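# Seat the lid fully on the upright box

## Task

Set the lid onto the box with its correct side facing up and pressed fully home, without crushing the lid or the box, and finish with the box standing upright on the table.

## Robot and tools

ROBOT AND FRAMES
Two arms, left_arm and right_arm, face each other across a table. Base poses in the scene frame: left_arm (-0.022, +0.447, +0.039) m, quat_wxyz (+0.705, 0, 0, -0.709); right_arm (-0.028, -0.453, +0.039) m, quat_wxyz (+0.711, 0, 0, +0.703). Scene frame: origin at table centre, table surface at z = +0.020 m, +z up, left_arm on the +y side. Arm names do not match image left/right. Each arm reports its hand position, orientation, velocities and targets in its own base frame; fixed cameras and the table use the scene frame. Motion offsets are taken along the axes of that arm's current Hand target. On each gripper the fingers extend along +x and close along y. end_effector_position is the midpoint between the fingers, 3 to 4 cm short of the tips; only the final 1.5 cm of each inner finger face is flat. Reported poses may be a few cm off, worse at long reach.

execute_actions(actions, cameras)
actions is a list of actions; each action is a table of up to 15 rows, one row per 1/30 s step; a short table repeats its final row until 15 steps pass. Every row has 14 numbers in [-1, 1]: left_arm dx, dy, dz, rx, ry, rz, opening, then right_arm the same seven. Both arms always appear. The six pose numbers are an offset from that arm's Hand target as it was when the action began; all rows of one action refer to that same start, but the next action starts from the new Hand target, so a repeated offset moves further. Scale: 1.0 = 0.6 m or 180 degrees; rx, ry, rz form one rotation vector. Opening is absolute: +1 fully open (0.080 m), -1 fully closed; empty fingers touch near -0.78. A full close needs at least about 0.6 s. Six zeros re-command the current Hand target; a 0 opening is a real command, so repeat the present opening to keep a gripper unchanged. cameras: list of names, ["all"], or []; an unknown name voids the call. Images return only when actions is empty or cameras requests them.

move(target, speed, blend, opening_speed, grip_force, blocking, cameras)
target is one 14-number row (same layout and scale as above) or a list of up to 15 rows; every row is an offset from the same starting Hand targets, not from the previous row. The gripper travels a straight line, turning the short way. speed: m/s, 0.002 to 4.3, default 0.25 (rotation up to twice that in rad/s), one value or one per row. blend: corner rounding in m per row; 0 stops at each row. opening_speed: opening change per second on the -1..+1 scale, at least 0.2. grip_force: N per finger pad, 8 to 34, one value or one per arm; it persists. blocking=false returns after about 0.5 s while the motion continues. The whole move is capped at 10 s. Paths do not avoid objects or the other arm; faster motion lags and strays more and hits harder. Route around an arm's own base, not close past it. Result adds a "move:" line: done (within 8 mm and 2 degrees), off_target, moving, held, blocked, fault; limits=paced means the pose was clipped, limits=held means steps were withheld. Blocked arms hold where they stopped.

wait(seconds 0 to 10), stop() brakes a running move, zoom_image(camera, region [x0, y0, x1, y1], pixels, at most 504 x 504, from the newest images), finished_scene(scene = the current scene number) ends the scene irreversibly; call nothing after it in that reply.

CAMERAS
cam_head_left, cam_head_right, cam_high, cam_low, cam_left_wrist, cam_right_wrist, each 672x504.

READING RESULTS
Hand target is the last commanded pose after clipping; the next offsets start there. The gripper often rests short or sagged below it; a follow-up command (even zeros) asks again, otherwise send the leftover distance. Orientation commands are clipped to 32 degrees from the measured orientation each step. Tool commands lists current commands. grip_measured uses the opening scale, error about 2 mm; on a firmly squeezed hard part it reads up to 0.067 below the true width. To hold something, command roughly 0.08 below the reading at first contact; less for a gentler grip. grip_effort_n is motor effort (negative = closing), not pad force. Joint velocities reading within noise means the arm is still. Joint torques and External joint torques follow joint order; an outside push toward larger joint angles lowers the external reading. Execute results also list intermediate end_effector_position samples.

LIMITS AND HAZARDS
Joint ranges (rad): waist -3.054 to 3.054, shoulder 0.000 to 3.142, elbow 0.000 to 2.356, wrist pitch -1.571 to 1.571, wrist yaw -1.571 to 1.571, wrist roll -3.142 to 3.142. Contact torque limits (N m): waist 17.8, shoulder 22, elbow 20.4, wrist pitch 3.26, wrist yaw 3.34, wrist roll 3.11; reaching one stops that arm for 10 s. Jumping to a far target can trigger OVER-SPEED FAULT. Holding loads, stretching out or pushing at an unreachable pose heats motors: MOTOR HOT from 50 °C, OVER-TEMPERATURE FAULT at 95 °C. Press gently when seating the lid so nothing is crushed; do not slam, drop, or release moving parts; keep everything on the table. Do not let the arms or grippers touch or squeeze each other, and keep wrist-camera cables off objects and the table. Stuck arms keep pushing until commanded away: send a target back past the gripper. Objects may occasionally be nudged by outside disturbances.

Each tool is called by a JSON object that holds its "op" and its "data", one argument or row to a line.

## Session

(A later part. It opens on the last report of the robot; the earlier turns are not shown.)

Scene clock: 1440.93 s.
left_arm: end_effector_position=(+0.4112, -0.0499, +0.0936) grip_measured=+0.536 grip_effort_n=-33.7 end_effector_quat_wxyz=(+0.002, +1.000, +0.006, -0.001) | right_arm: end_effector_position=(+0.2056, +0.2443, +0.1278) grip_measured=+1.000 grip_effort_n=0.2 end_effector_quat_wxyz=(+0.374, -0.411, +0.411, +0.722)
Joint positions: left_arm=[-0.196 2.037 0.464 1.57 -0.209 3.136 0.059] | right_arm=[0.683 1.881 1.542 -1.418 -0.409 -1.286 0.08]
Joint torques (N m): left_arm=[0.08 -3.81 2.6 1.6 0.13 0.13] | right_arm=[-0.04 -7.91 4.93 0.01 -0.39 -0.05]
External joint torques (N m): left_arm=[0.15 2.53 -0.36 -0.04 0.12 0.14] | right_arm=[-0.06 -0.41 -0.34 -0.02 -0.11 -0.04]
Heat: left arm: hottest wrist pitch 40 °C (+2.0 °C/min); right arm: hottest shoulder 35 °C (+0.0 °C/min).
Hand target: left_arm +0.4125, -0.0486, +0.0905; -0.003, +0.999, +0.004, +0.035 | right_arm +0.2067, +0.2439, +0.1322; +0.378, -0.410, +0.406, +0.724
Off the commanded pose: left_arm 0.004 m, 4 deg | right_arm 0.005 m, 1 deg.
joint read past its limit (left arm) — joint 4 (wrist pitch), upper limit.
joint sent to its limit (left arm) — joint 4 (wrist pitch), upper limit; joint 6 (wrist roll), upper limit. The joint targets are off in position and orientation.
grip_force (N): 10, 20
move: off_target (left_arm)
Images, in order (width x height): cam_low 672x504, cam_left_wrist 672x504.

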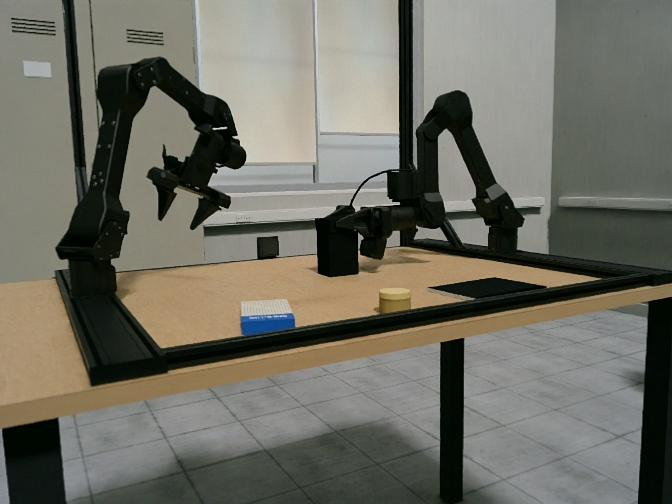

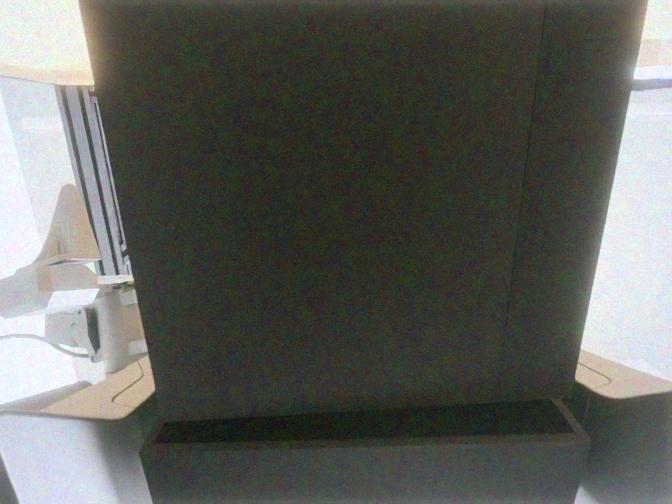

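{"op": "move", "data": {
  "target": [
    [0.0009, 0, -0.02, 0, 0, 0, 0.45, 0, 0, 0, 0, 0, 0, 1],
    [0.0098, -0.0052, -0.032, -0.0185, -0.0417, 0, 0.45, 0, 0, 0, 0, 0, 0, 1]
  ],
  "speed": [0.04, 0.06],
  "blend": [0.002, 0],
  "cameras": ["cam_left_wrist", "cam_low"]
}}

{"op": "zoom_image", "data": {
  "camera": "cam_low",
  "region": [305, 205, 375, 285]
}}

{"op": "zoom_image", "data": {
  "camera": "cam_left_wrist",
  "region": [120, 340, 620, 504]
}}

Scene clock: 1512.37 s.
left_arm: end_effector_position=(+0.4130, -0.0474, +0.0997) grip_measured=+0.536 grip_effort_n=-34.2 end_effector_quat_wxyz=(+0.019, +0.999, +0.003, -0.043) | right_arm: end_effector_position=(+0.2056, +0.2443, +0.1278) grip_measured=+1.000 grip_effort_n=-0.2 end_effector_quat_wxyz=(+0.374, -0.411, +0.411, +0.722)
Joint positions: left_arm=[-0.181 1.904 0.473 1.342 -0.184 3.087 0.059] | right_arm=[0.683 1.881 1.542 -1.418 -0.409 -1.286 0.08]
Joint torques (N m): left_arm=[0.26 -6.77 4.42 1.23 0.19 -0.14] | right_arm=[-0.02 -7.91 4.86 0.04 -0.36 -0.07]
External joint torques (N m): left_arm=[0.24 -0.65 0.75 -0.42 0.2 -0.14] | right_arm=[-0.05 -0.21 -0.49 0.03 -0.07 -0.06]
Heat: left arm: hottest wrist pitch 35 °C (-3.0 °C/min); right arm: hottest shoulder 35 °C (+0.0 °C/min).
Hand target: left_arm +0.4170, -0.0455, +0.1101; +0.027, +0.999, +0.003, -0.030 | right_arm +0.2067, +0.2439, +0.1322; +0.378, -0.410, +0.406, +0.724
Off the commanded pose: left_arm 0.011 m, 2 deg | right_arm 0.005 m, 1 deg.
grip_force (N): 10, 20
move: off_target (left_arm)
Images, in order (width x height): cam_low 672x504, cam_left_wrist 672x504.

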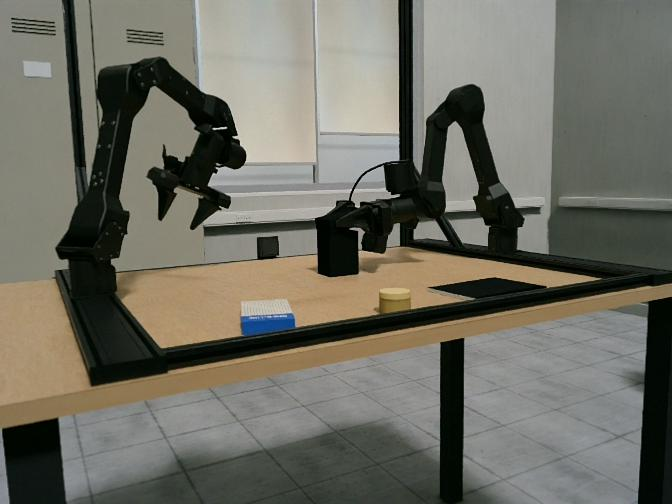

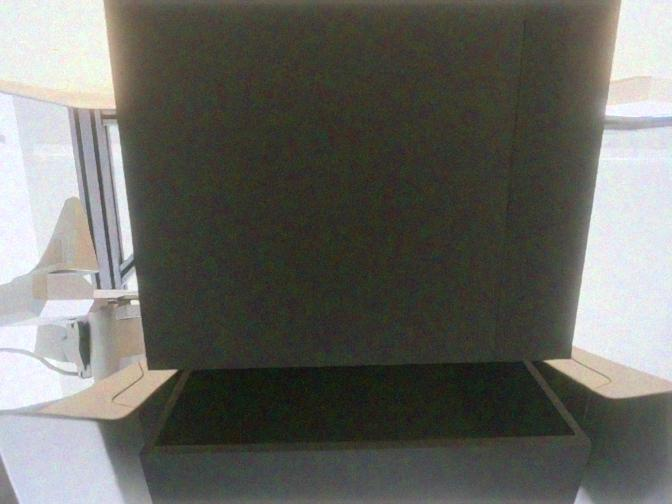

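Scaled by 6.300 from the camera's 672x504 image, which has a finer 960x720 frame.

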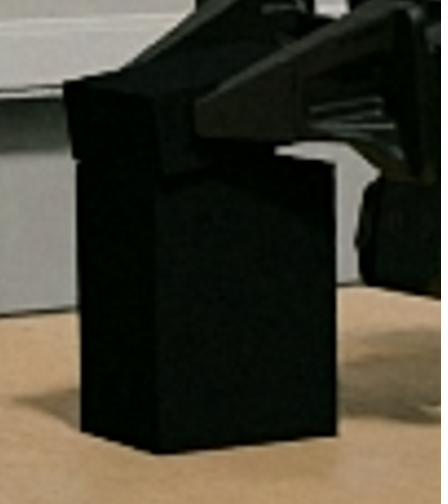

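Scaled by 1.008 from the camera's 672x504 image, which has a finer 960x720 frame.

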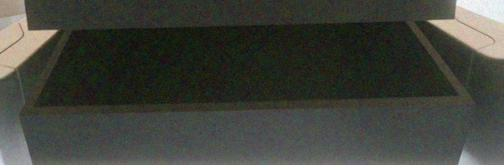

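{"op": "move", "data": {
  "target": [0.0005, 0, 0.011, 0, 0, 0, 0.45, 0, 0, 0, 0, 0, 0, 1],
  "speed": 0.02
}}

Scene clock: 1534.63 s.
left_arm: end_effector_position=(+0.4133, -0.0470, +0.0992) grip_measured=+0.536 grip_effort_n=-34.2 end_effector_quat_wxyz=(+0.020, +0.999, +0.004, -0.039) | right_arm: end_effector_position=(+0.2056, +0.2443, +0.1278) grip_measured=+1.000 grip_effort_n=0.2 end_effector_quat_wxyz=(+0.374, -0.411, +0.411, +0.722)
Joint positions: left_arm=[-0.181 1.917 0.473 1.365 -0.187 3.087 0.059] | right_arm=[0.683 1.881 1.542 -1.418 -0.409 -1.286 0.08]
Joint torques (N m): left_arm=[0.16 -4.36 4.08 2.22 0.15 -0.13] | right_arm=[-0.03 -7.92 4.83 0.02 -0.36 -0.05]
External joint torques (N m): left_arm=[0.13 1.73 0.51 0.6 0.16 -0.13] | right_arm=[0.01 -0.27 -0.49 0.02 -0.08 -0.04]
Heat: left arm: hottest wrist pitch 35 °C (-1.0 °C/min); right arm: hottest shoulder 35 °C (+0.0 °C/min).
Hand target: left_arm +0.4169, -0.0459, +0.1035; +0.027, +0.999, +0.003, -0.030 | right_arm +0.2067, +0.2439, +0.1322; +0.378, -0.410, +0.406, +0.724
Off the commanded pose: left_arm 0.006 m, 1 deg | right_arm 0.005 m, 1 deg.
grip_force (N): 10, 20
move: done

{"op": "move", "data": {
  "target": [0.0003, 0, 0.006, 0, 0, 0, 0.45, 0, 0, 0, 0, 0, 0, 1],
  "speed": 0.02,
  "cameras": ["cam_left_wrist", "cam_low"]
}}

{"op": "zoom_image", "data": {
  "camera": "cam_low",
  "region": [305, 205, 375, 285]
}}

Scene clock: 1543.63 s.
left_arm: end_effector_position=(+0.4136, -0.0471, +0.0975) grip_measured=+0.536 grip_effort_n=-34.2 end_effector_quat_wxyz=(+0.020, +0.999, +0.004, -0.036) | right_arm: end_effector_position=(+0.2056, +0.2443, +0.1278) grip_measured=+1.000 grip_effort_n=0.2 end_effector_quat_wxyz=(+0.374, -0.411, +0.411, +0.722)
Joint positions: left_arm=[-0.181 1.934 0.473 1.388 -0.187 3.087 0.059] | right_arm=[0.683 1.881 1.542 -1.418 -0.409 -1.286 0.08]
Joint torques (N m): left_arm=[0.1 -4.1 3.78 1.95 0.13 -0.14] | right_arm=[-0.05 -7.99 4.83 0.01 -0.38 -0.06]
External joint torques (N m): left_arm=[0.12 2.03 0.32 0.32 0.14 -0.13] | right_arm=[-0.03 -0.36 -0.45 0.02 -0.11 -0.05]
Heat: left arm: hottest wrist pitch 37 °C (+1.0 °C/min); right arm: hottest shoulder 35 °C (+0.0 °C/min).
Hand target: left_arm +0.4168, -0.0461, +0.0999; +0.027, +0.999, +0.003, -0.030 | right_arm +0.2067, +0.2439, +0.1322; +0.378, -0.410, +0.406, +0.724
Off the commanded pose: left_arm 0.004 m, 1 deg | right_arm 0.005 m, 1 deg.
grip_force (N): 10, 20
move: done
Images, in order (width x height): cam_low 672x504, cam_left_wrist 672x504.

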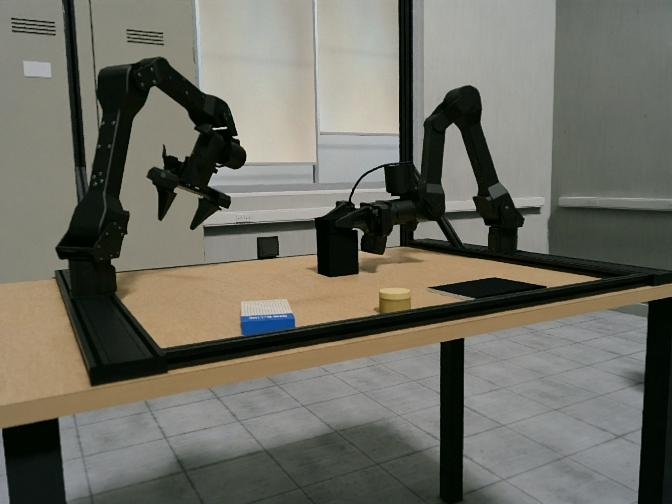

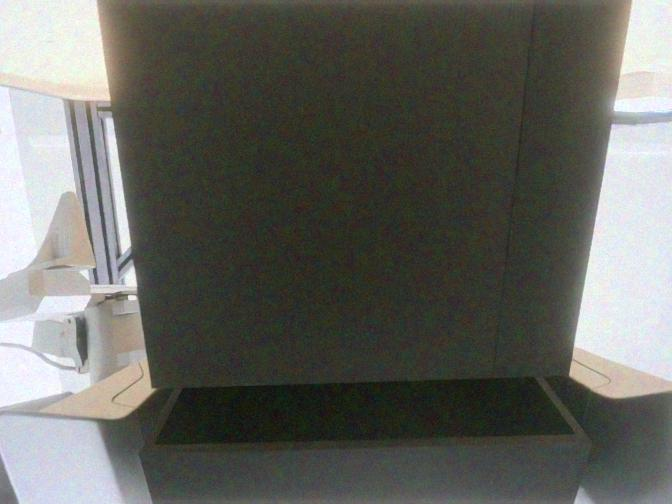

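Scaled by 6.300 from the camera's 672x504 image, which has a finer 960x720 frame.

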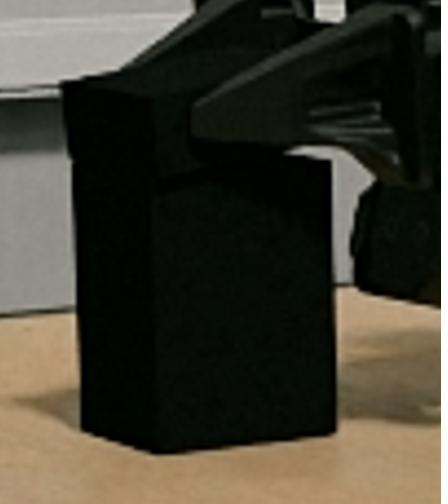

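{"op": "move", "data": {
  "target": [
    [-0.0005, 0.0005, -0.0083, 0, 0, 0, 0.45, 0, 0, 0, 0, 0, 0, 1],
    [0.0045, 0.0005, -0.0086, 0, 0, 0, 0.45, 0, 0, 0, 0, 0, 0, 1],
    [0.0051, 0, 0.0014, 0, 0, 0, 0.45, 0, 0, 0, 0, 0, 0, 1]
  ],
  "speed": 0.03,
  "cameras": ["cam_left_wrist", "cam_low"]
}}

{"op": "zoom_image", "data": {
  "camera": "cam_low",
  "region": [305, 205, 375, 285]
}}

Scene clock: 1568.17 s.
left_arm: end_effector_position=(+0.4171, -0.0464, +0.0974) grip_measured=+0.536 grip_effort_n=-34.2 end_effector_quat_wxyz=(+0.021, +0.999, +0.006, -0.034) | right_arm: end_effector_position=(+0.2056, +0.2443, +0.1278) grip_measured=+1.000 grip_effort_n=-0.2 end_effector_quat_wxyz=(+0.374, -0.411, +0.411, +0.722)
Joint positions: left_arm=[-0.178 1.945 0.487 1.388 -0.187 3.087 0.059] | right_arm=[0.683 1.881 1.542 -1.418 -0.409 -1.286 0.08]
Joint torques (N m): left_arm=[0.23 -4.11 3.7 1.9 0.18 -0.13] | right_arm=[0.05 -7.92 4.92 0.03 -0.41 -0.06]
External joint torques (N m): left_arm=[0.21 2.17 0.18 0.25 0.19 -0.13] | right_arm=[0.06 -0.32 -0.38 0.02 -0.13 -0.05]
Heat: left arm: hottest wrist pitch 37 °C (+2.0 °C/min); right arm: hottest shoulder 35 °C (+0.0 °C/min).
Hand target: left_arm +0.4199, -0.0461, +0.0989; +0.027, +0.999, +0.003, -0.030 | right_arm +0.2067, +0.2439, +0.1322; +0.378, -0.410, +0.406, +0.724
Off the commanded pose: left_arm 0.003 m, 1 deg | right_arm 0.005 m, 1 deg.
grip_force (N): 10, 20
move: done
Images, in order (width x height): cam_low 672x504, cam_left_wrist 672x504.

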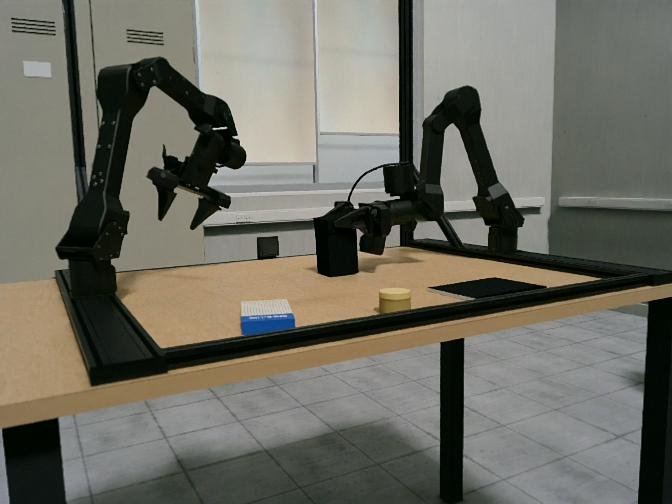

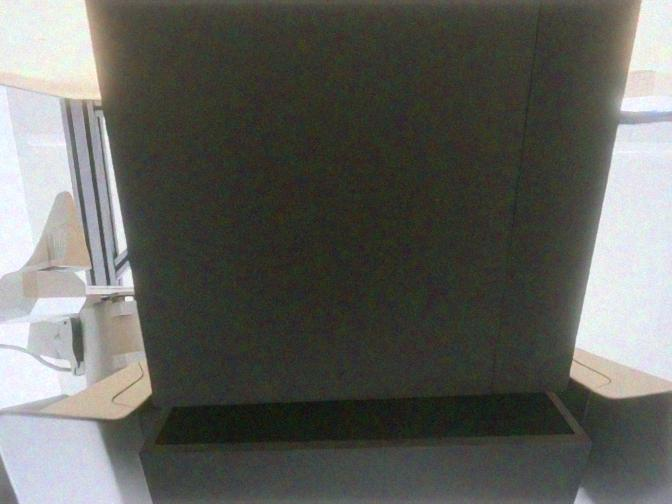

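Scaled by 6.300 from the camera's 672x504 image, which has a finer 960x720 frame.

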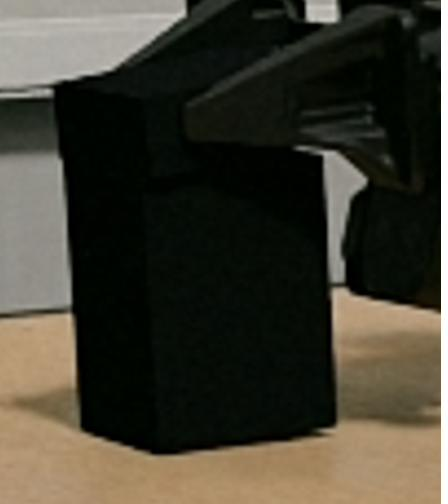

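{"op": "move", "data": {
  "target": [-0.0005, 0.0005, -0.0083, 0, 0, 0, 0.45, 0, 0, 0, 0, 0, 0, 1],
  "speed": 0.03
}}

Scene clock: 1621.47 s.
left_arm: end_effector_position=(+0.4173, -0.0471, +0.0980) grip_measured=+0.536 grip_effort_n=-34.2 end_effector_quat_wxyz=(+0.020, +0.999, +0.005, -0.037) | right_arm: end_effector_position=(+0.2056, +0.2443, +0.1278) grip_measured=+1.000 grip_effort_n=0.2 end_effector_quat_wxyz=(+0.374, -0.411, +0.411, +0.722)
Joint positions: left_arm=[-0.179 1.937 0.489 1.374 -0.187 3.087 0.059] | right_arm=[0.683 1.881 1.542 -1.418 -0.409 -1.286 0.08]
Joint torques (N m): left_arm=[0.21 -6.34 3.74 0.95 0.18 -0.13] | right_arm=[0 -7.9 4.84 0.03 -0.38 -0.03]
External joint torques (N m): left_arm=[0.21 -0.06 0.14 -0.7 0.18 -0.13] | right_arm=[-0.04 -0.16 -0.52 0.03 -0.09 -0.02]
Heat: left arm: hottest wrist pitch 38 °C (+0.0 °C/min); right arm: hottest shoulder 35 °C (+0.0 °C/min).
Hand target: left_arm +0.4199, -0.0461, +0.1039; +0.027, +0.999, +0.003, -0.030 | right_arm +0.2067, +0.2439, +0.1322; +0.378, -0.410, +0.406, +0.724
Off the commanded pose: left_arm 0.007 m, 1 deg | right_arm 0.005 m, 1 deg.
grip_force (N): 10, 20
move: done

{"op": "move", "data": {
  "target": [
    [-0.0003, 0.0002, -0.0033, 0, 0, 0, 0.45, 0, 0, 0, 0, 0, 0, 1],
    [-0.0043, 0.006, -0.0028, 0, 0, 0, 0.45, 0, 0, 0, 0, 0, 0, 1]
  ],
  "speed": 0.02,
  "cameras": ["cam_left_wrist", "cam_low"]
}}

{"op": "zoom_image", "data": {
  "camera": "cam_low",
  "region": [305, 205, 375, 285]
}}

Scene clock: 1629.97 s.
left_arm: end_effector_position=(+0.4169, -0.0483, +0.0990) grip_measured=+0.536 grip_effort_n=-34.7 end_effector_quat_wxyz=(+0.020, +0.999, +0.005, -0.038) | right_arm: end_effector_position=(+0.2056, +0.2443, +0.1278) grip_measured=+1.000 grip_effort_n=0.2 end_effector_quat_wxyz=(+0.374, -0.411, +0.411, +0.722)
Joint positions: left_arm=[-0.184 1.928 0.489 1.362 -0.192 3.087 0.059] | right_arm=[0.683 1.881 1.542 -1.418 -0.409 -1.286 0.08]
Joint torques (N m): left_arm=[-0.18 -6.88 3.02 1.28 -0.14 -0.15] | right_arm=[-0.03 -7.84 4.8 0.02 -0.35 -0.06]
External joint torques (N m): left_arm=[-0.2 -0.61 -0.62 -0.38 -0.12 -0.14] | right_arm=[0 -0.23 -0.54 0 -0.07 -0.05]
Heat: left arm: hottest wrist pitch 36 °C (-1.0 °C/min); right arm: hottest shoulder 35 °C (+0.0 °C/min).
Hand target: left_arm +0.4174, -0.0496, +0.1059; +0.027, +0.999, +0.003, -0.030 | right_arm +0.2067, +0.2439, +0.1322; +0.378, -0.410, +0.406, +0.724
Off the commanded pose: left_arm 0.007 m, 1 deg | right_arm 0.005 m, 1 deg.
grip_force (N): 10, 20
move: done
Images, in order (width x height): cam_low 672x504, cam_left_wrist 672x504.

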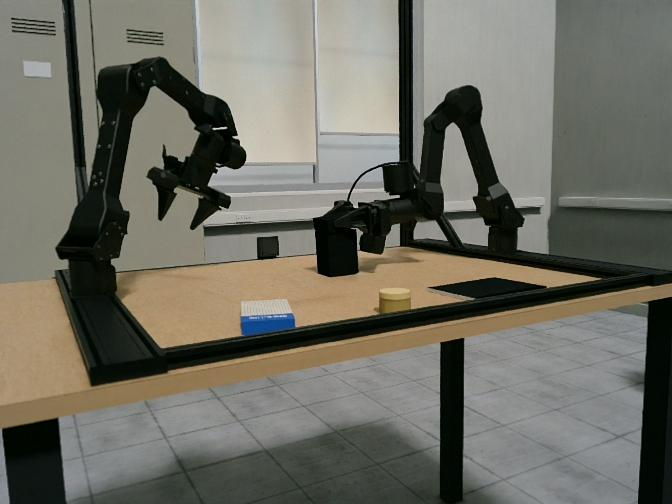

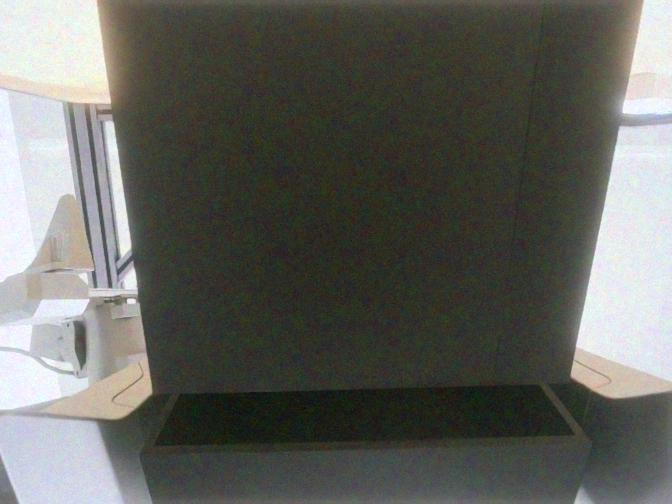

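Scaled by 6.300 from the camera's 672x504 image, which has a finer 960x720 frame.

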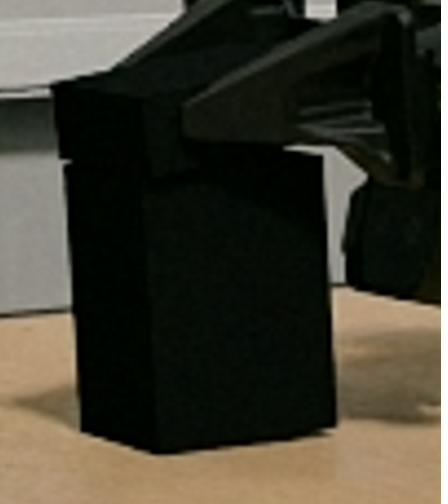

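{"op": "move", "data": {
  "target": [
    [0, 0, -0.025, 0, 0, 0, 0.45, 0, 0, 0, 0, 0, 0, 1],
    [-0.008, 0, -0.025, 0.0122, 0.03, 0, 0.45, 0, 0, 0, 0, 0, 0, 1]
  ],
  "speed": 0.03,
  "blend": [0.003, 0],
  "cameras": ["cam_left_wrist", "cam_low", "cam_head_left"]
}}

{"op": "zoom_image", "data": {
  "camera": "cam_low",
  "region": [305, 205, 375, 285]
}}

{"op": "zoom_image", "data": {
  "camera": "cam_left_wrist",
  "region": [110, 320, 290, 480]
}}

{"op": "zoom_image", "data": {
  "camera": "cam_left_wrist",
  "region": [460, 320, 640, 480]
}}

Scene clock: 1720.17 s.
left_arm: end_effector_position=(+0.4139, -0.0503, +0.1184) grip_measured=+0.536 grip_effort_n=-34.2 end_effector_quat_wxyz=(+0.011, +1.000, +0.002, +0.010) | right_arm: end_effector_position=(+0.2056, +0.2443, +0.1278) grip_measured=+1.000 grip_effort_n=0.2 end_effector_quat_wxyz=(+0.374, -0.411, +0.411, +0.722)
Joint positions: left_arm=[-0.192 1.931 0.475 1.477 -0.197 3.124 0.059] | right_arm=[0.683 1.881 1.542 -1.418 -0.409 -1.286 0.08]
Joint torques (N m): left_arm=[-0.23 -4.91 2.4 2.66 -0.13 0.16] | right_arm=[0 -7.91 4.76 0.04 -0.36 -0.05]
External joint torques (N m): left_arm=[-0.3 1.24 -1.13 1.04 -0.12 0.17] | right_arm=[0.06 -0.22 -0.56 0.05 -0.09 -0.04]
Heat: left arm: hottest shoulder 38 °C (+1.0 °C/min); right arm: hottest shoulder 35 °C (+0.0 °C/min).
Hand target: left_arm +0.4135, -0.0489, +0.1211; +0.007, +1.000, +0.004, +0.017 | right_arm +0.2067, +0.2439, +0.1322; +0.378, -0.410, +0.406, +0.724
Off the commanded pose: left_arm 0.003 m, 1 deg | right_arm 0.005 m, 1 deg.
grip_force (N): 10, 20
move: done
Images, in order (width x height): cam_head_left 672x504, cam_low 672x504, cam_left_wrist 672x504.

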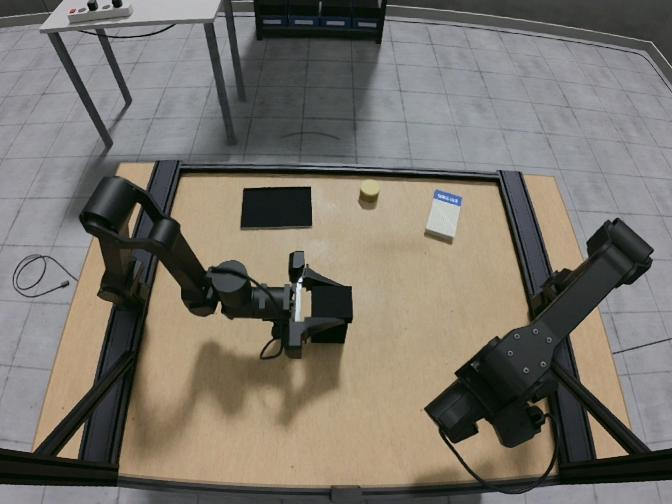

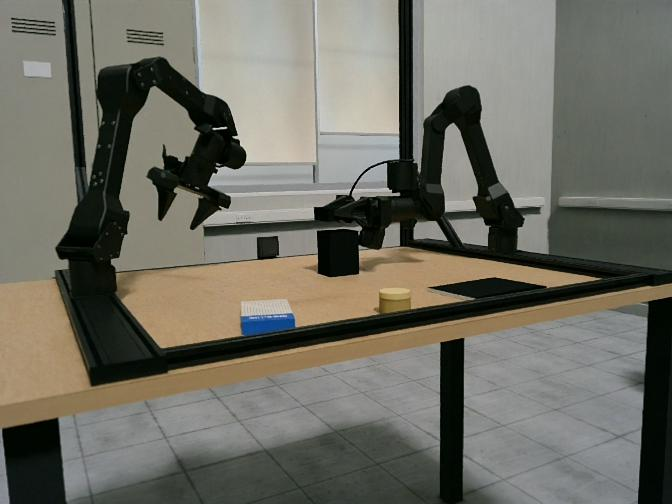

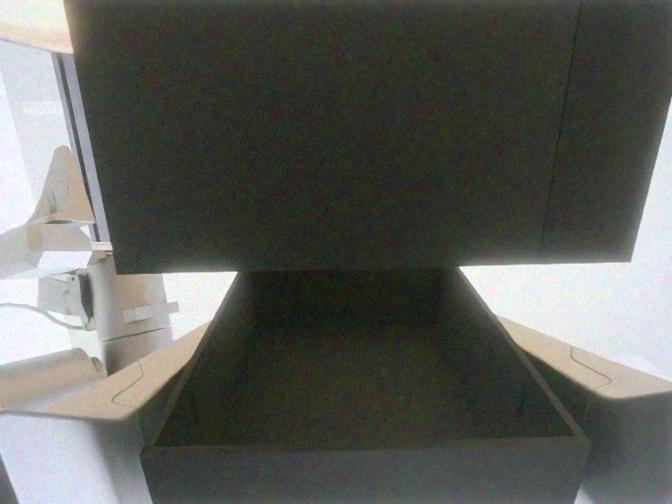

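Scaled by 6.300 from the camera's 672x504 image, which has a finer 960x720 frame.

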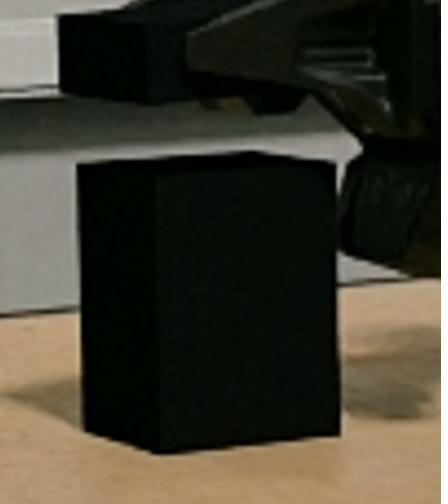

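Scaled by 2.800 from the camera's 672x504 image, which has a finer 960x720 frame.

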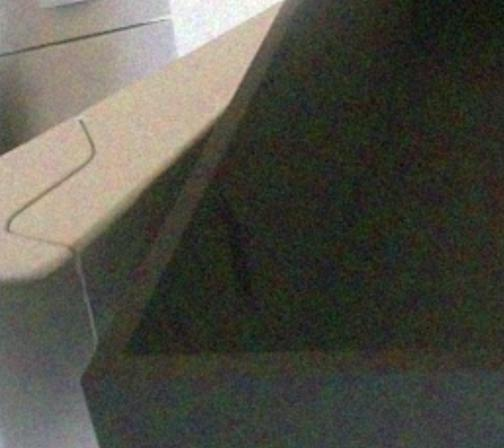

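Scaled by 2.800 from the camera's 672x504 image, which has a finer 960x720 frame.

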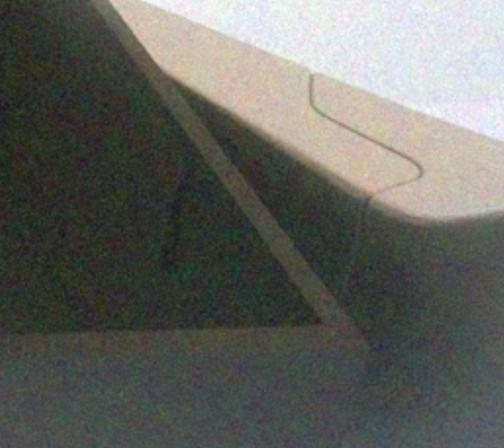

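{"op": "zoom_image", "data": {
  "camera": "cam_head_left",
  "region": [300, 270, 370, 350]
}}

{"op": "zoom_image", "data": {
  "camera": "cam_left_wrist",
  "region": [100, 200, 380, 360]
}}

{"op": "zoom_image", "data": {
  "camera": "cam_left_wrist",
  "region": [380, 200, 660, 360]
}}

Scaled by 6.300 from the camera's 672x504 image, which has a finer 960x720 frame.

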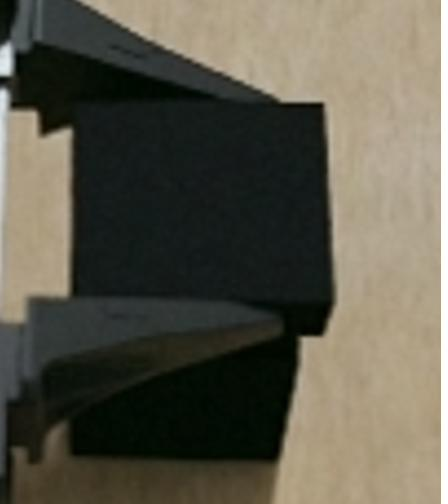

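Scaled by 1.800 from the camera's 672x504 image, which has a finer 960x720 frame.

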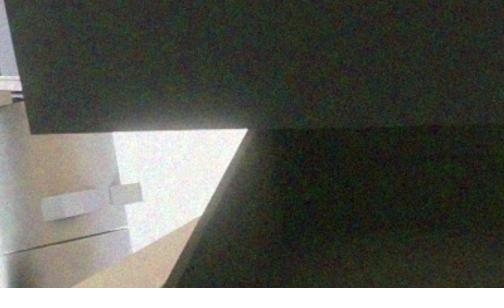

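Scaled by 1.800 from the camera's 672x504 image, which has a finer 960x720 frame.

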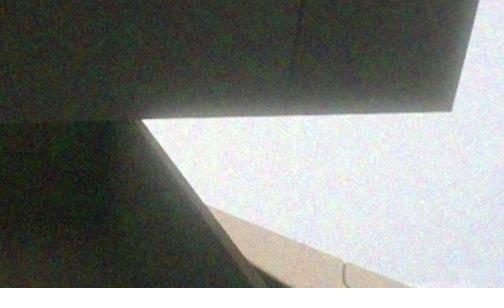

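{"op": "move", "data": {
  "target": [-0.0056, 0.0008, 0.0363, 0.006, 0.004, 0.0139, 0.45, 0, 0, 0, 0, 0, 0, 1],
  "speed": 0.04,
  "cameras": ["cam_left_wrist", "cam_low", "cam_head_left"]
}}

{"op": "zoom_image", "data": {
  "camera": "cam_low",
  "region": [305, 205, 375, 285]
}}

{"op": "zoom_image", "data": {
  "camera": "cam_left_wrist",
  "region": [110, 340, 390, 500]
}}

{"op": "zoom_image", "data": {
  "camera": "cam_left_wrist",
  "region": [360, 340, 640, 500]
}}

Scene clock: 1808.23 s.
left_arm: end_effector_position=(+0.4107, -0.0515, +0.0958) grip_measured=+0.536 grip_effort_n=-34.2 end_effector_quat_wxyz=(+0.006, +1.000, -0.016, -0.003) | right_arm: end_effector_position=(+0.2056, +0.2443, +0.1278) grip_measured=+1.000 grip_effort_n=0.2 end_effector_quat_wxyz=(+0.374, -0.411, +0.411, +0.722)
Joint positions: left_arm=[-0.178 2.019 0.458 1.555 -0.146 3.129 0.059] | right_arm=[0.683 1.881 1.542 -1.418 -0.409 -1.286 0.08]
Joint torques (N m): left_arm=[0.23 -4.97 2.03 2.66 0.22 0.16] | right_arm=[-0.07 -8.02 4.75 0.02 -0.38 -0.05]
External joint torques (N m): left_arm=[0.23 1.25 -0.97 1.03 0.22 0.17] | right_arm=[-0.08 -0.38 -0.55 0.03 -0.1 -0.03]
Heat: left arm: hottest wrist pitch 46 °C (+3.0 °C/min); right arm: hottest shoulder 35 °C (+0.0 °C/min).
Hand target: left_arm +0.4109, -0.0497, +0.0993; -0.002, +1.000, -0.018, +0.023 | right_arm +0.2067, +0.2439, +0.1322; +0.378, -0.410, +0.406, +0.724
Off the commanded pose: left_arm 0.004 m, 3 deg | right_arm 0.005 m, 1 deg.
joint sent to its limit (left arm) — joint 4 (wrist pitch), upper limit; joint 6 (wrist roll), upper limit. The joint targets are off in position and orientation.
grip_force (N): 10, 20
move: off_target (left_arm)
Images, in order (width x height): cam_head_left 672x504, cam_low 672x504, cam_left_wrist 672x504.

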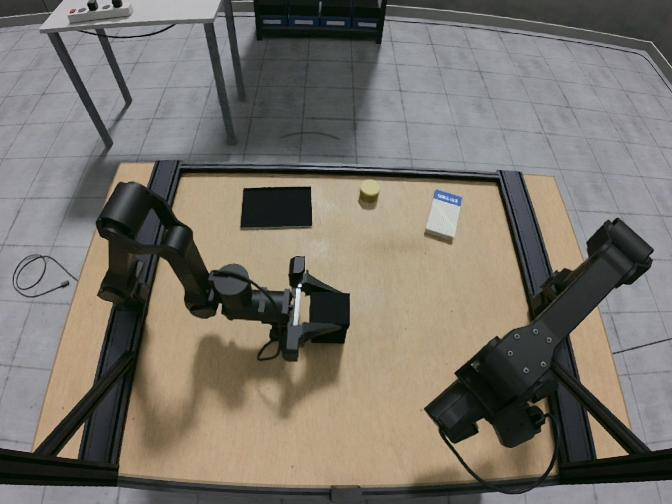

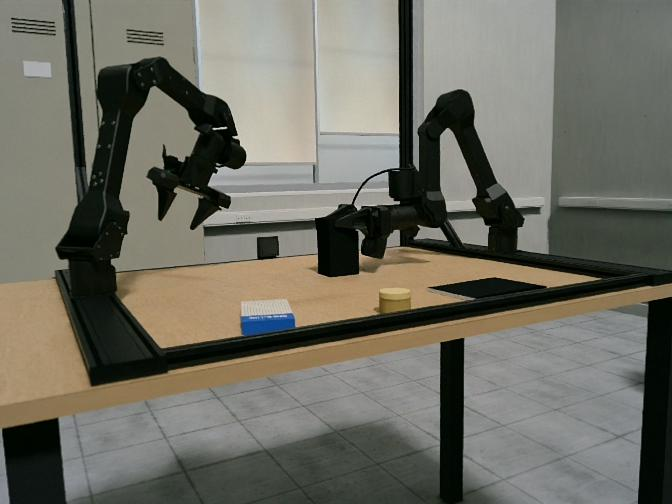

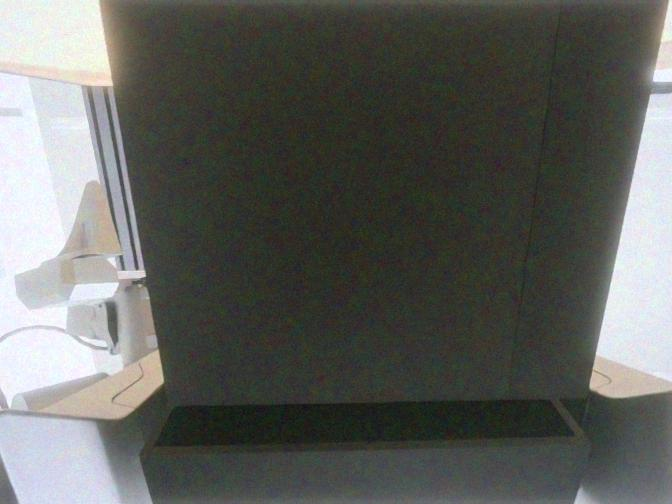

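Scaled by 6.300 from the camera's 672x504 image, which has a finer 960x720 frame.

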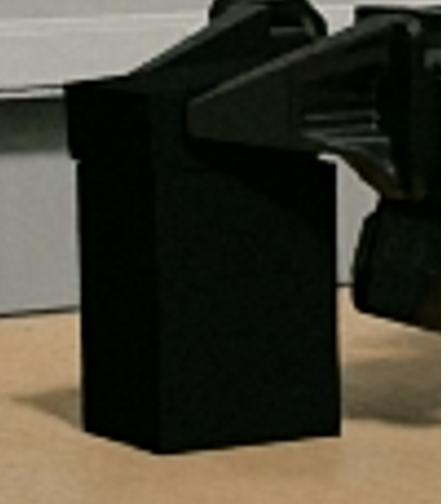

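Scaled by 1.800 from the camera's 672x504 image, which has a finer 960x720 frame.

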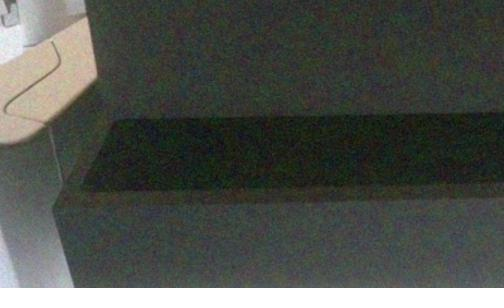

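Scaled by 1.800 from the camera's 672x504 image, which has a finer 960x720 frame.

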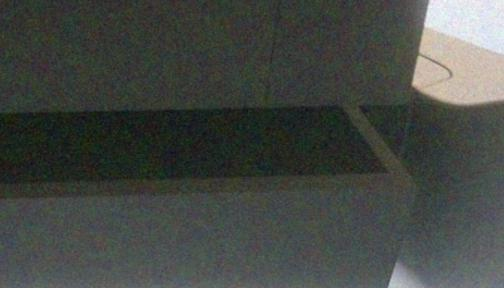

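{"op": "move", "data": {
  "target": [
    [0, -0.0025, 0, 0, 0, 0, 0.45, 0, 0, 0, 0, 0, 0, 1],
    [0, -0.0025, 0.0045, 0, 0, 0, 0.45, 0, 0, 0, 0, 0, 0, 1]
  ],
  "speed": 0.02,
  "cameras": ["cam_left_wrist"]
}}

{"op": "zoom_image", "data": {
  "camera": "cam_left_wrist",
  "region": [110, 340, 390, 500]
}}

{"op": "zoom_image", "data": {
  "camera": "cam_left_wrist",
  "region": [360, 340, 640, 500]
}}

Scene clock: 1843.83 s.
left_arm: end_effector_position=(+0.4109, -0.0506, +0.0953) grip_measured=+0.536 grip_effort_n=-34.7 end_effector_quat_wxyz=(+0.006, +1.000, -0.017, -0.003) | right_arm: end_effector_position=(+0.2056, +0.2443, +0.1278) grip_measured=+1.000 grip_effort_n=-0.2 end_effector_quat_wxyz=(+0.374, -0.411, +0.411, +0.722)
Joint positions: left_arm=[-0.173 2.022 0.458 1.558 -0.14 3.129 0.059] | right_arm=[0.683 1.881 1.542 -1.418 -0.409 -1.286 0.08]
Joint torques (N m): left_arm=[0.23 -4.67 2.06 2.4 0.21 0.14] | right_arm=[-0.12 -7.94 4.84 0 -0.38 -0.06]
External joint torques (N m): left_arm=[0.2 1.54 -0.93 0.77 0.22 0.14] | right_arm=[-0.06 -0.29 -0.48 0 -0.1 -0.04]
Heat: left arm: hottest wrist pitch 41 °C (-5.0 °C/min); right arm: hottest shoulder 35 °C (+0.0 °C/min).
Hand target: left_arm +0.4111, -0.0482, +0.0966; -0.002, +1.000, -0.018, +0.023 | right_arm +0.2067, +0.2439, +0.1322; +0.378, -0.410, +0.406, +0.724
Off the commanded pose: left_arm 0.003 m, 3 deg | right_arm 0.005 m, 1 deg.
joint sent to its limit (left arm) — joint 4 (wrist pitch), upper limit; joint 6 (wrist roll), upper limit. The joint targets are off in position and orientation.
grip_force (N): 10, 20
move: off_target (left_arm)
Images, in order (width x height): cam_left_wrist 672x504.

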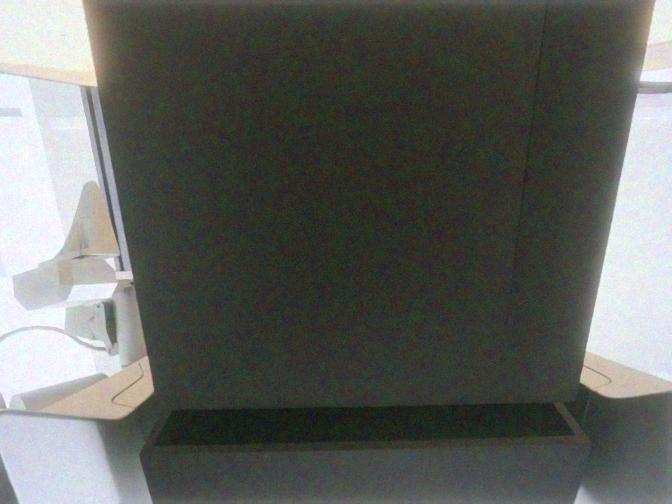

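Scaled by 1.800 from the camera's 672x504 image, which has a finer 960x720 frame.

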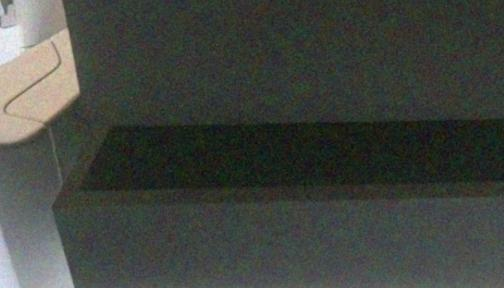

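Scaled by 1.800 from the camera's 672x504 image, which has a finer 960x720 frame.

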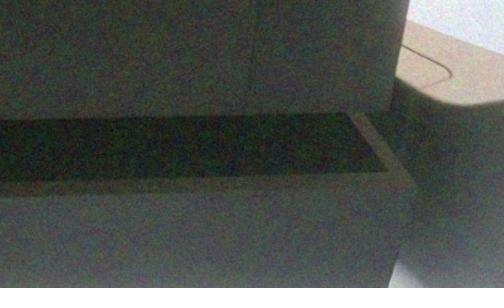

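{"op": "move", "data": {
  "target": [
    [0, -0.0006, 0.0, 0, 0, 0, 0.45, 0, 0, 0, 0, 0, 0, 1],
    [0, -0.0006, 0.004, 0, 0, 0, 0.45, 0, 0, 0, 0, 0, 0, 1]
  ],
  "speed": 0.02,
  "cameras": ["cam_left_wrist", "cam_low"]
}}

{"op": "zoom_image", "data": {
  "camera": "cam_low",
  "region": [305, 205, 375, 285]
}}

Scene clock: 1855.00 s.
left_arm: end_effector_position=(+0.4110, -0.0502, +0.0945) grip_measured=+0.536 grip_effort_n=-34.2 end_effector_quat_wxyz=(+0.004, +1.000, -0.017, -0.003) | right_arm: end_effector_position=(+0.2056, +0.2443, +0.1278) grip_measured=+1.000 grip_effort_n=0.2 end_effector_quat_wxyz=(+0.374, -0.411, +0.411, +0.722)
Joint positions: left_arm=[-0.172 2.026 0.458 1.563 -0.138 3.133 0.059] | right_arm=[0.683 1.881 1.542 -1.418 -0.409 -1.286 0.08]
Joint torques (N m): left_arm=[0.26 -4.4 2.1 2.14 0.2 0.13] | right_arm=[-0.08 -7.91 4.84 0.01 -0.36 -0.07]
External joint torques (N m): left_arm=[0.28 1.92 -0.9 0.48 0.19 0.14] | right_arm=[-0.12 -0.28 -0.44 0.02 -0.07 -0.05]
Heat: left arm: hottest wrist pitch 41 °C (-5.0 °C/min); right arm: hottest shoulder 35 °C (+0.0 °C/min).
Hand target: left_arm +0.4112, -0.0478, +0.0942; -0.002, +1.000, -0.018, +0.023 | right_arm +0.2067, +0.2439, +0.1322; +0.378, -0.410, +0.406, +0.724
Off the commanded pose: left_arm 0.002 m, 3 deg | right_arm 0.005 m, 1 deg.
joint sent to its limit (left arm) — joint 4 (wrist pitch), upper limit; joint 6 (wrist roll), upper limit. The joint targets are off in position and orientation.
grip_force (N): 10, 20
move: off_target (left_arm)
Images, in order (width x height): cam_low 672x504, cam_left_wrist 672x504.

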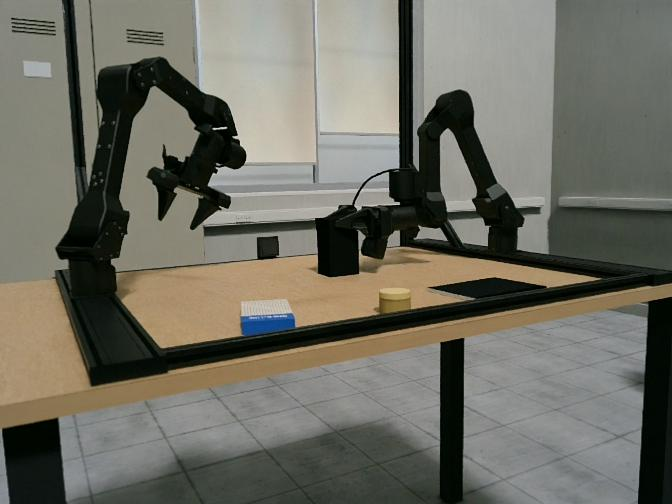

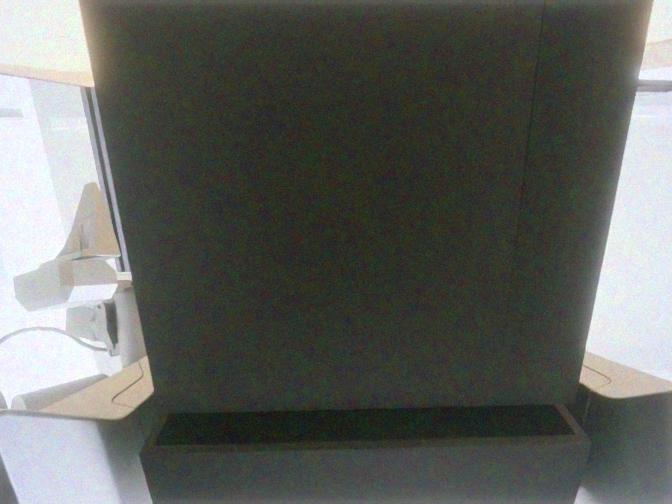

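Scaled by 6.300 from the camera's 672x504 image, which has a finer 960x720 frame.

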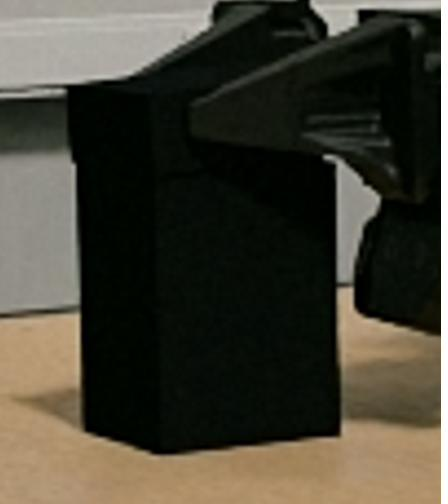

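{"op": "move", "data": {
  "target": [0, 0, 0.005, 0, 0, 0, 0.45, 0, 0, 0, 0, 0, 0, 1],
  "speed": 0.02,
  "cameras": ["cam_left_wrist", "cam_low"]
}}

{"op": "zoom_image", "data": {
  "camera": "cam_low",
  "region": [305, 205, 375, 285]
}}

Scene clock: 1867.30 s.
left_arm: end_effector_position=(+0.4109, -0.0501, +0.0937) grip_measured=+0.536 grip_effort_n=-34.2 end_effector_quat_wxyz=(+0.003, +1.000, -0.017, -0.003) | right_arm: end_effector_position=(+0.2056, +0.2443, +0.1278) grip_measured=+1.000 grip_effort_n=0.2 end_effector_quat_wxyz=(+0.374, -0.411, +0.411, +0.722)
Joint positions: left_arm=[-0.172 2.031 0.458 1.567 -0.138 3.135 0.059] | right_arm=[0.683 1.881 1.542 -1.418 -0.409 -1.286 0.08]
Joint torques (N m): left_arm=[0.25 -4.01 2.17 1.79 0.19 0.13] | right_arm=[0 -7.99 4.84 0.03 -0.38 -0.02]
External joint torques (N m): left_arm=[0.24 2.22 -0.75 0.17 0.19 0.13] | right_arm=[0.07 -0.29 -0.46 0.05 -0.11 -0.01]
Heat: left arm: hottest wrist pitch 42 °C (-5.1 °C/min); right arm: hottest shoulder 35 °C (+0.0 °C/min).
Hand target: left_arm +0.4113, -0.0478, +0.0912; -0.002, +1.000, -0.018, +0.023 | right_arm +0.2067, +0.2439, +0.1322; +0.378, -0.410, +0.406, +0.724
Off the commanded pose: left_arm 0.003 m, 3 deg | right_arm 0.005 m, 1 deg.
joint read past its limit (left arm) — joint 4 (wrist pitch), upper limit.
joint sent to its limit (left arm) — joint 4 (wrist pitch), upper limit; joint 6 (wrist roll), upper limit. The joint targets are off in position and orientation.
grip_force (N): 10, 20
move: off_target (left_arm)
Images, in order (width x height): cam_low 672x504, cam_left_wrist 672x504.

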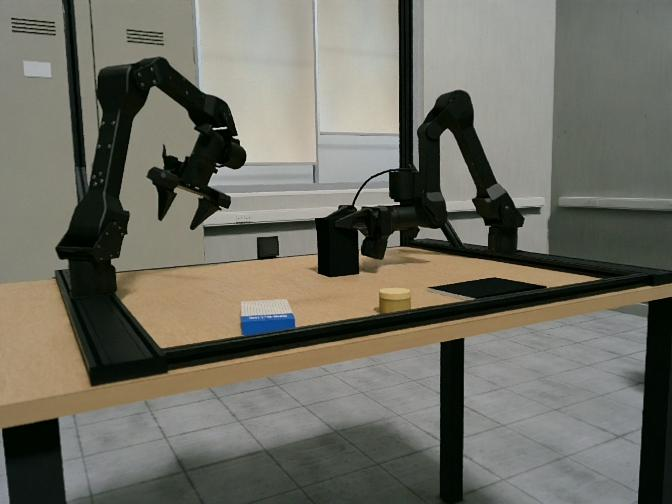

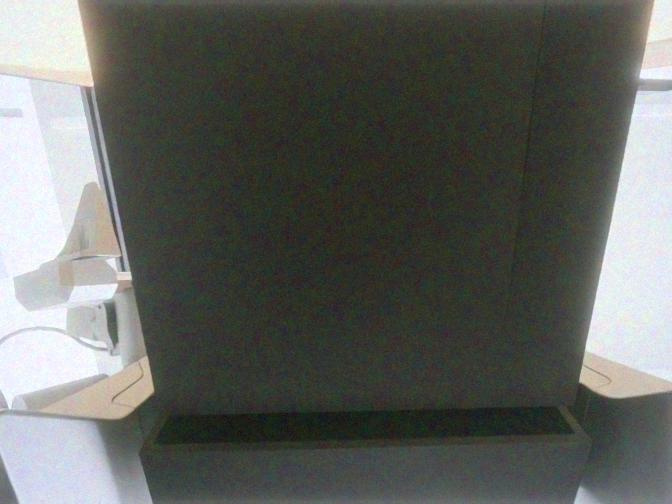

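Scaled by 6.300 from the camera's 672x504 image, which has a finer 960x720 frame.

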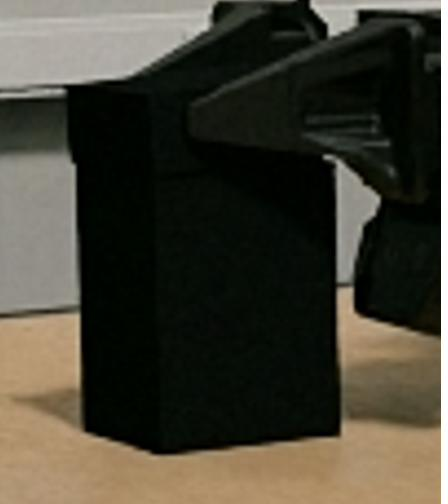

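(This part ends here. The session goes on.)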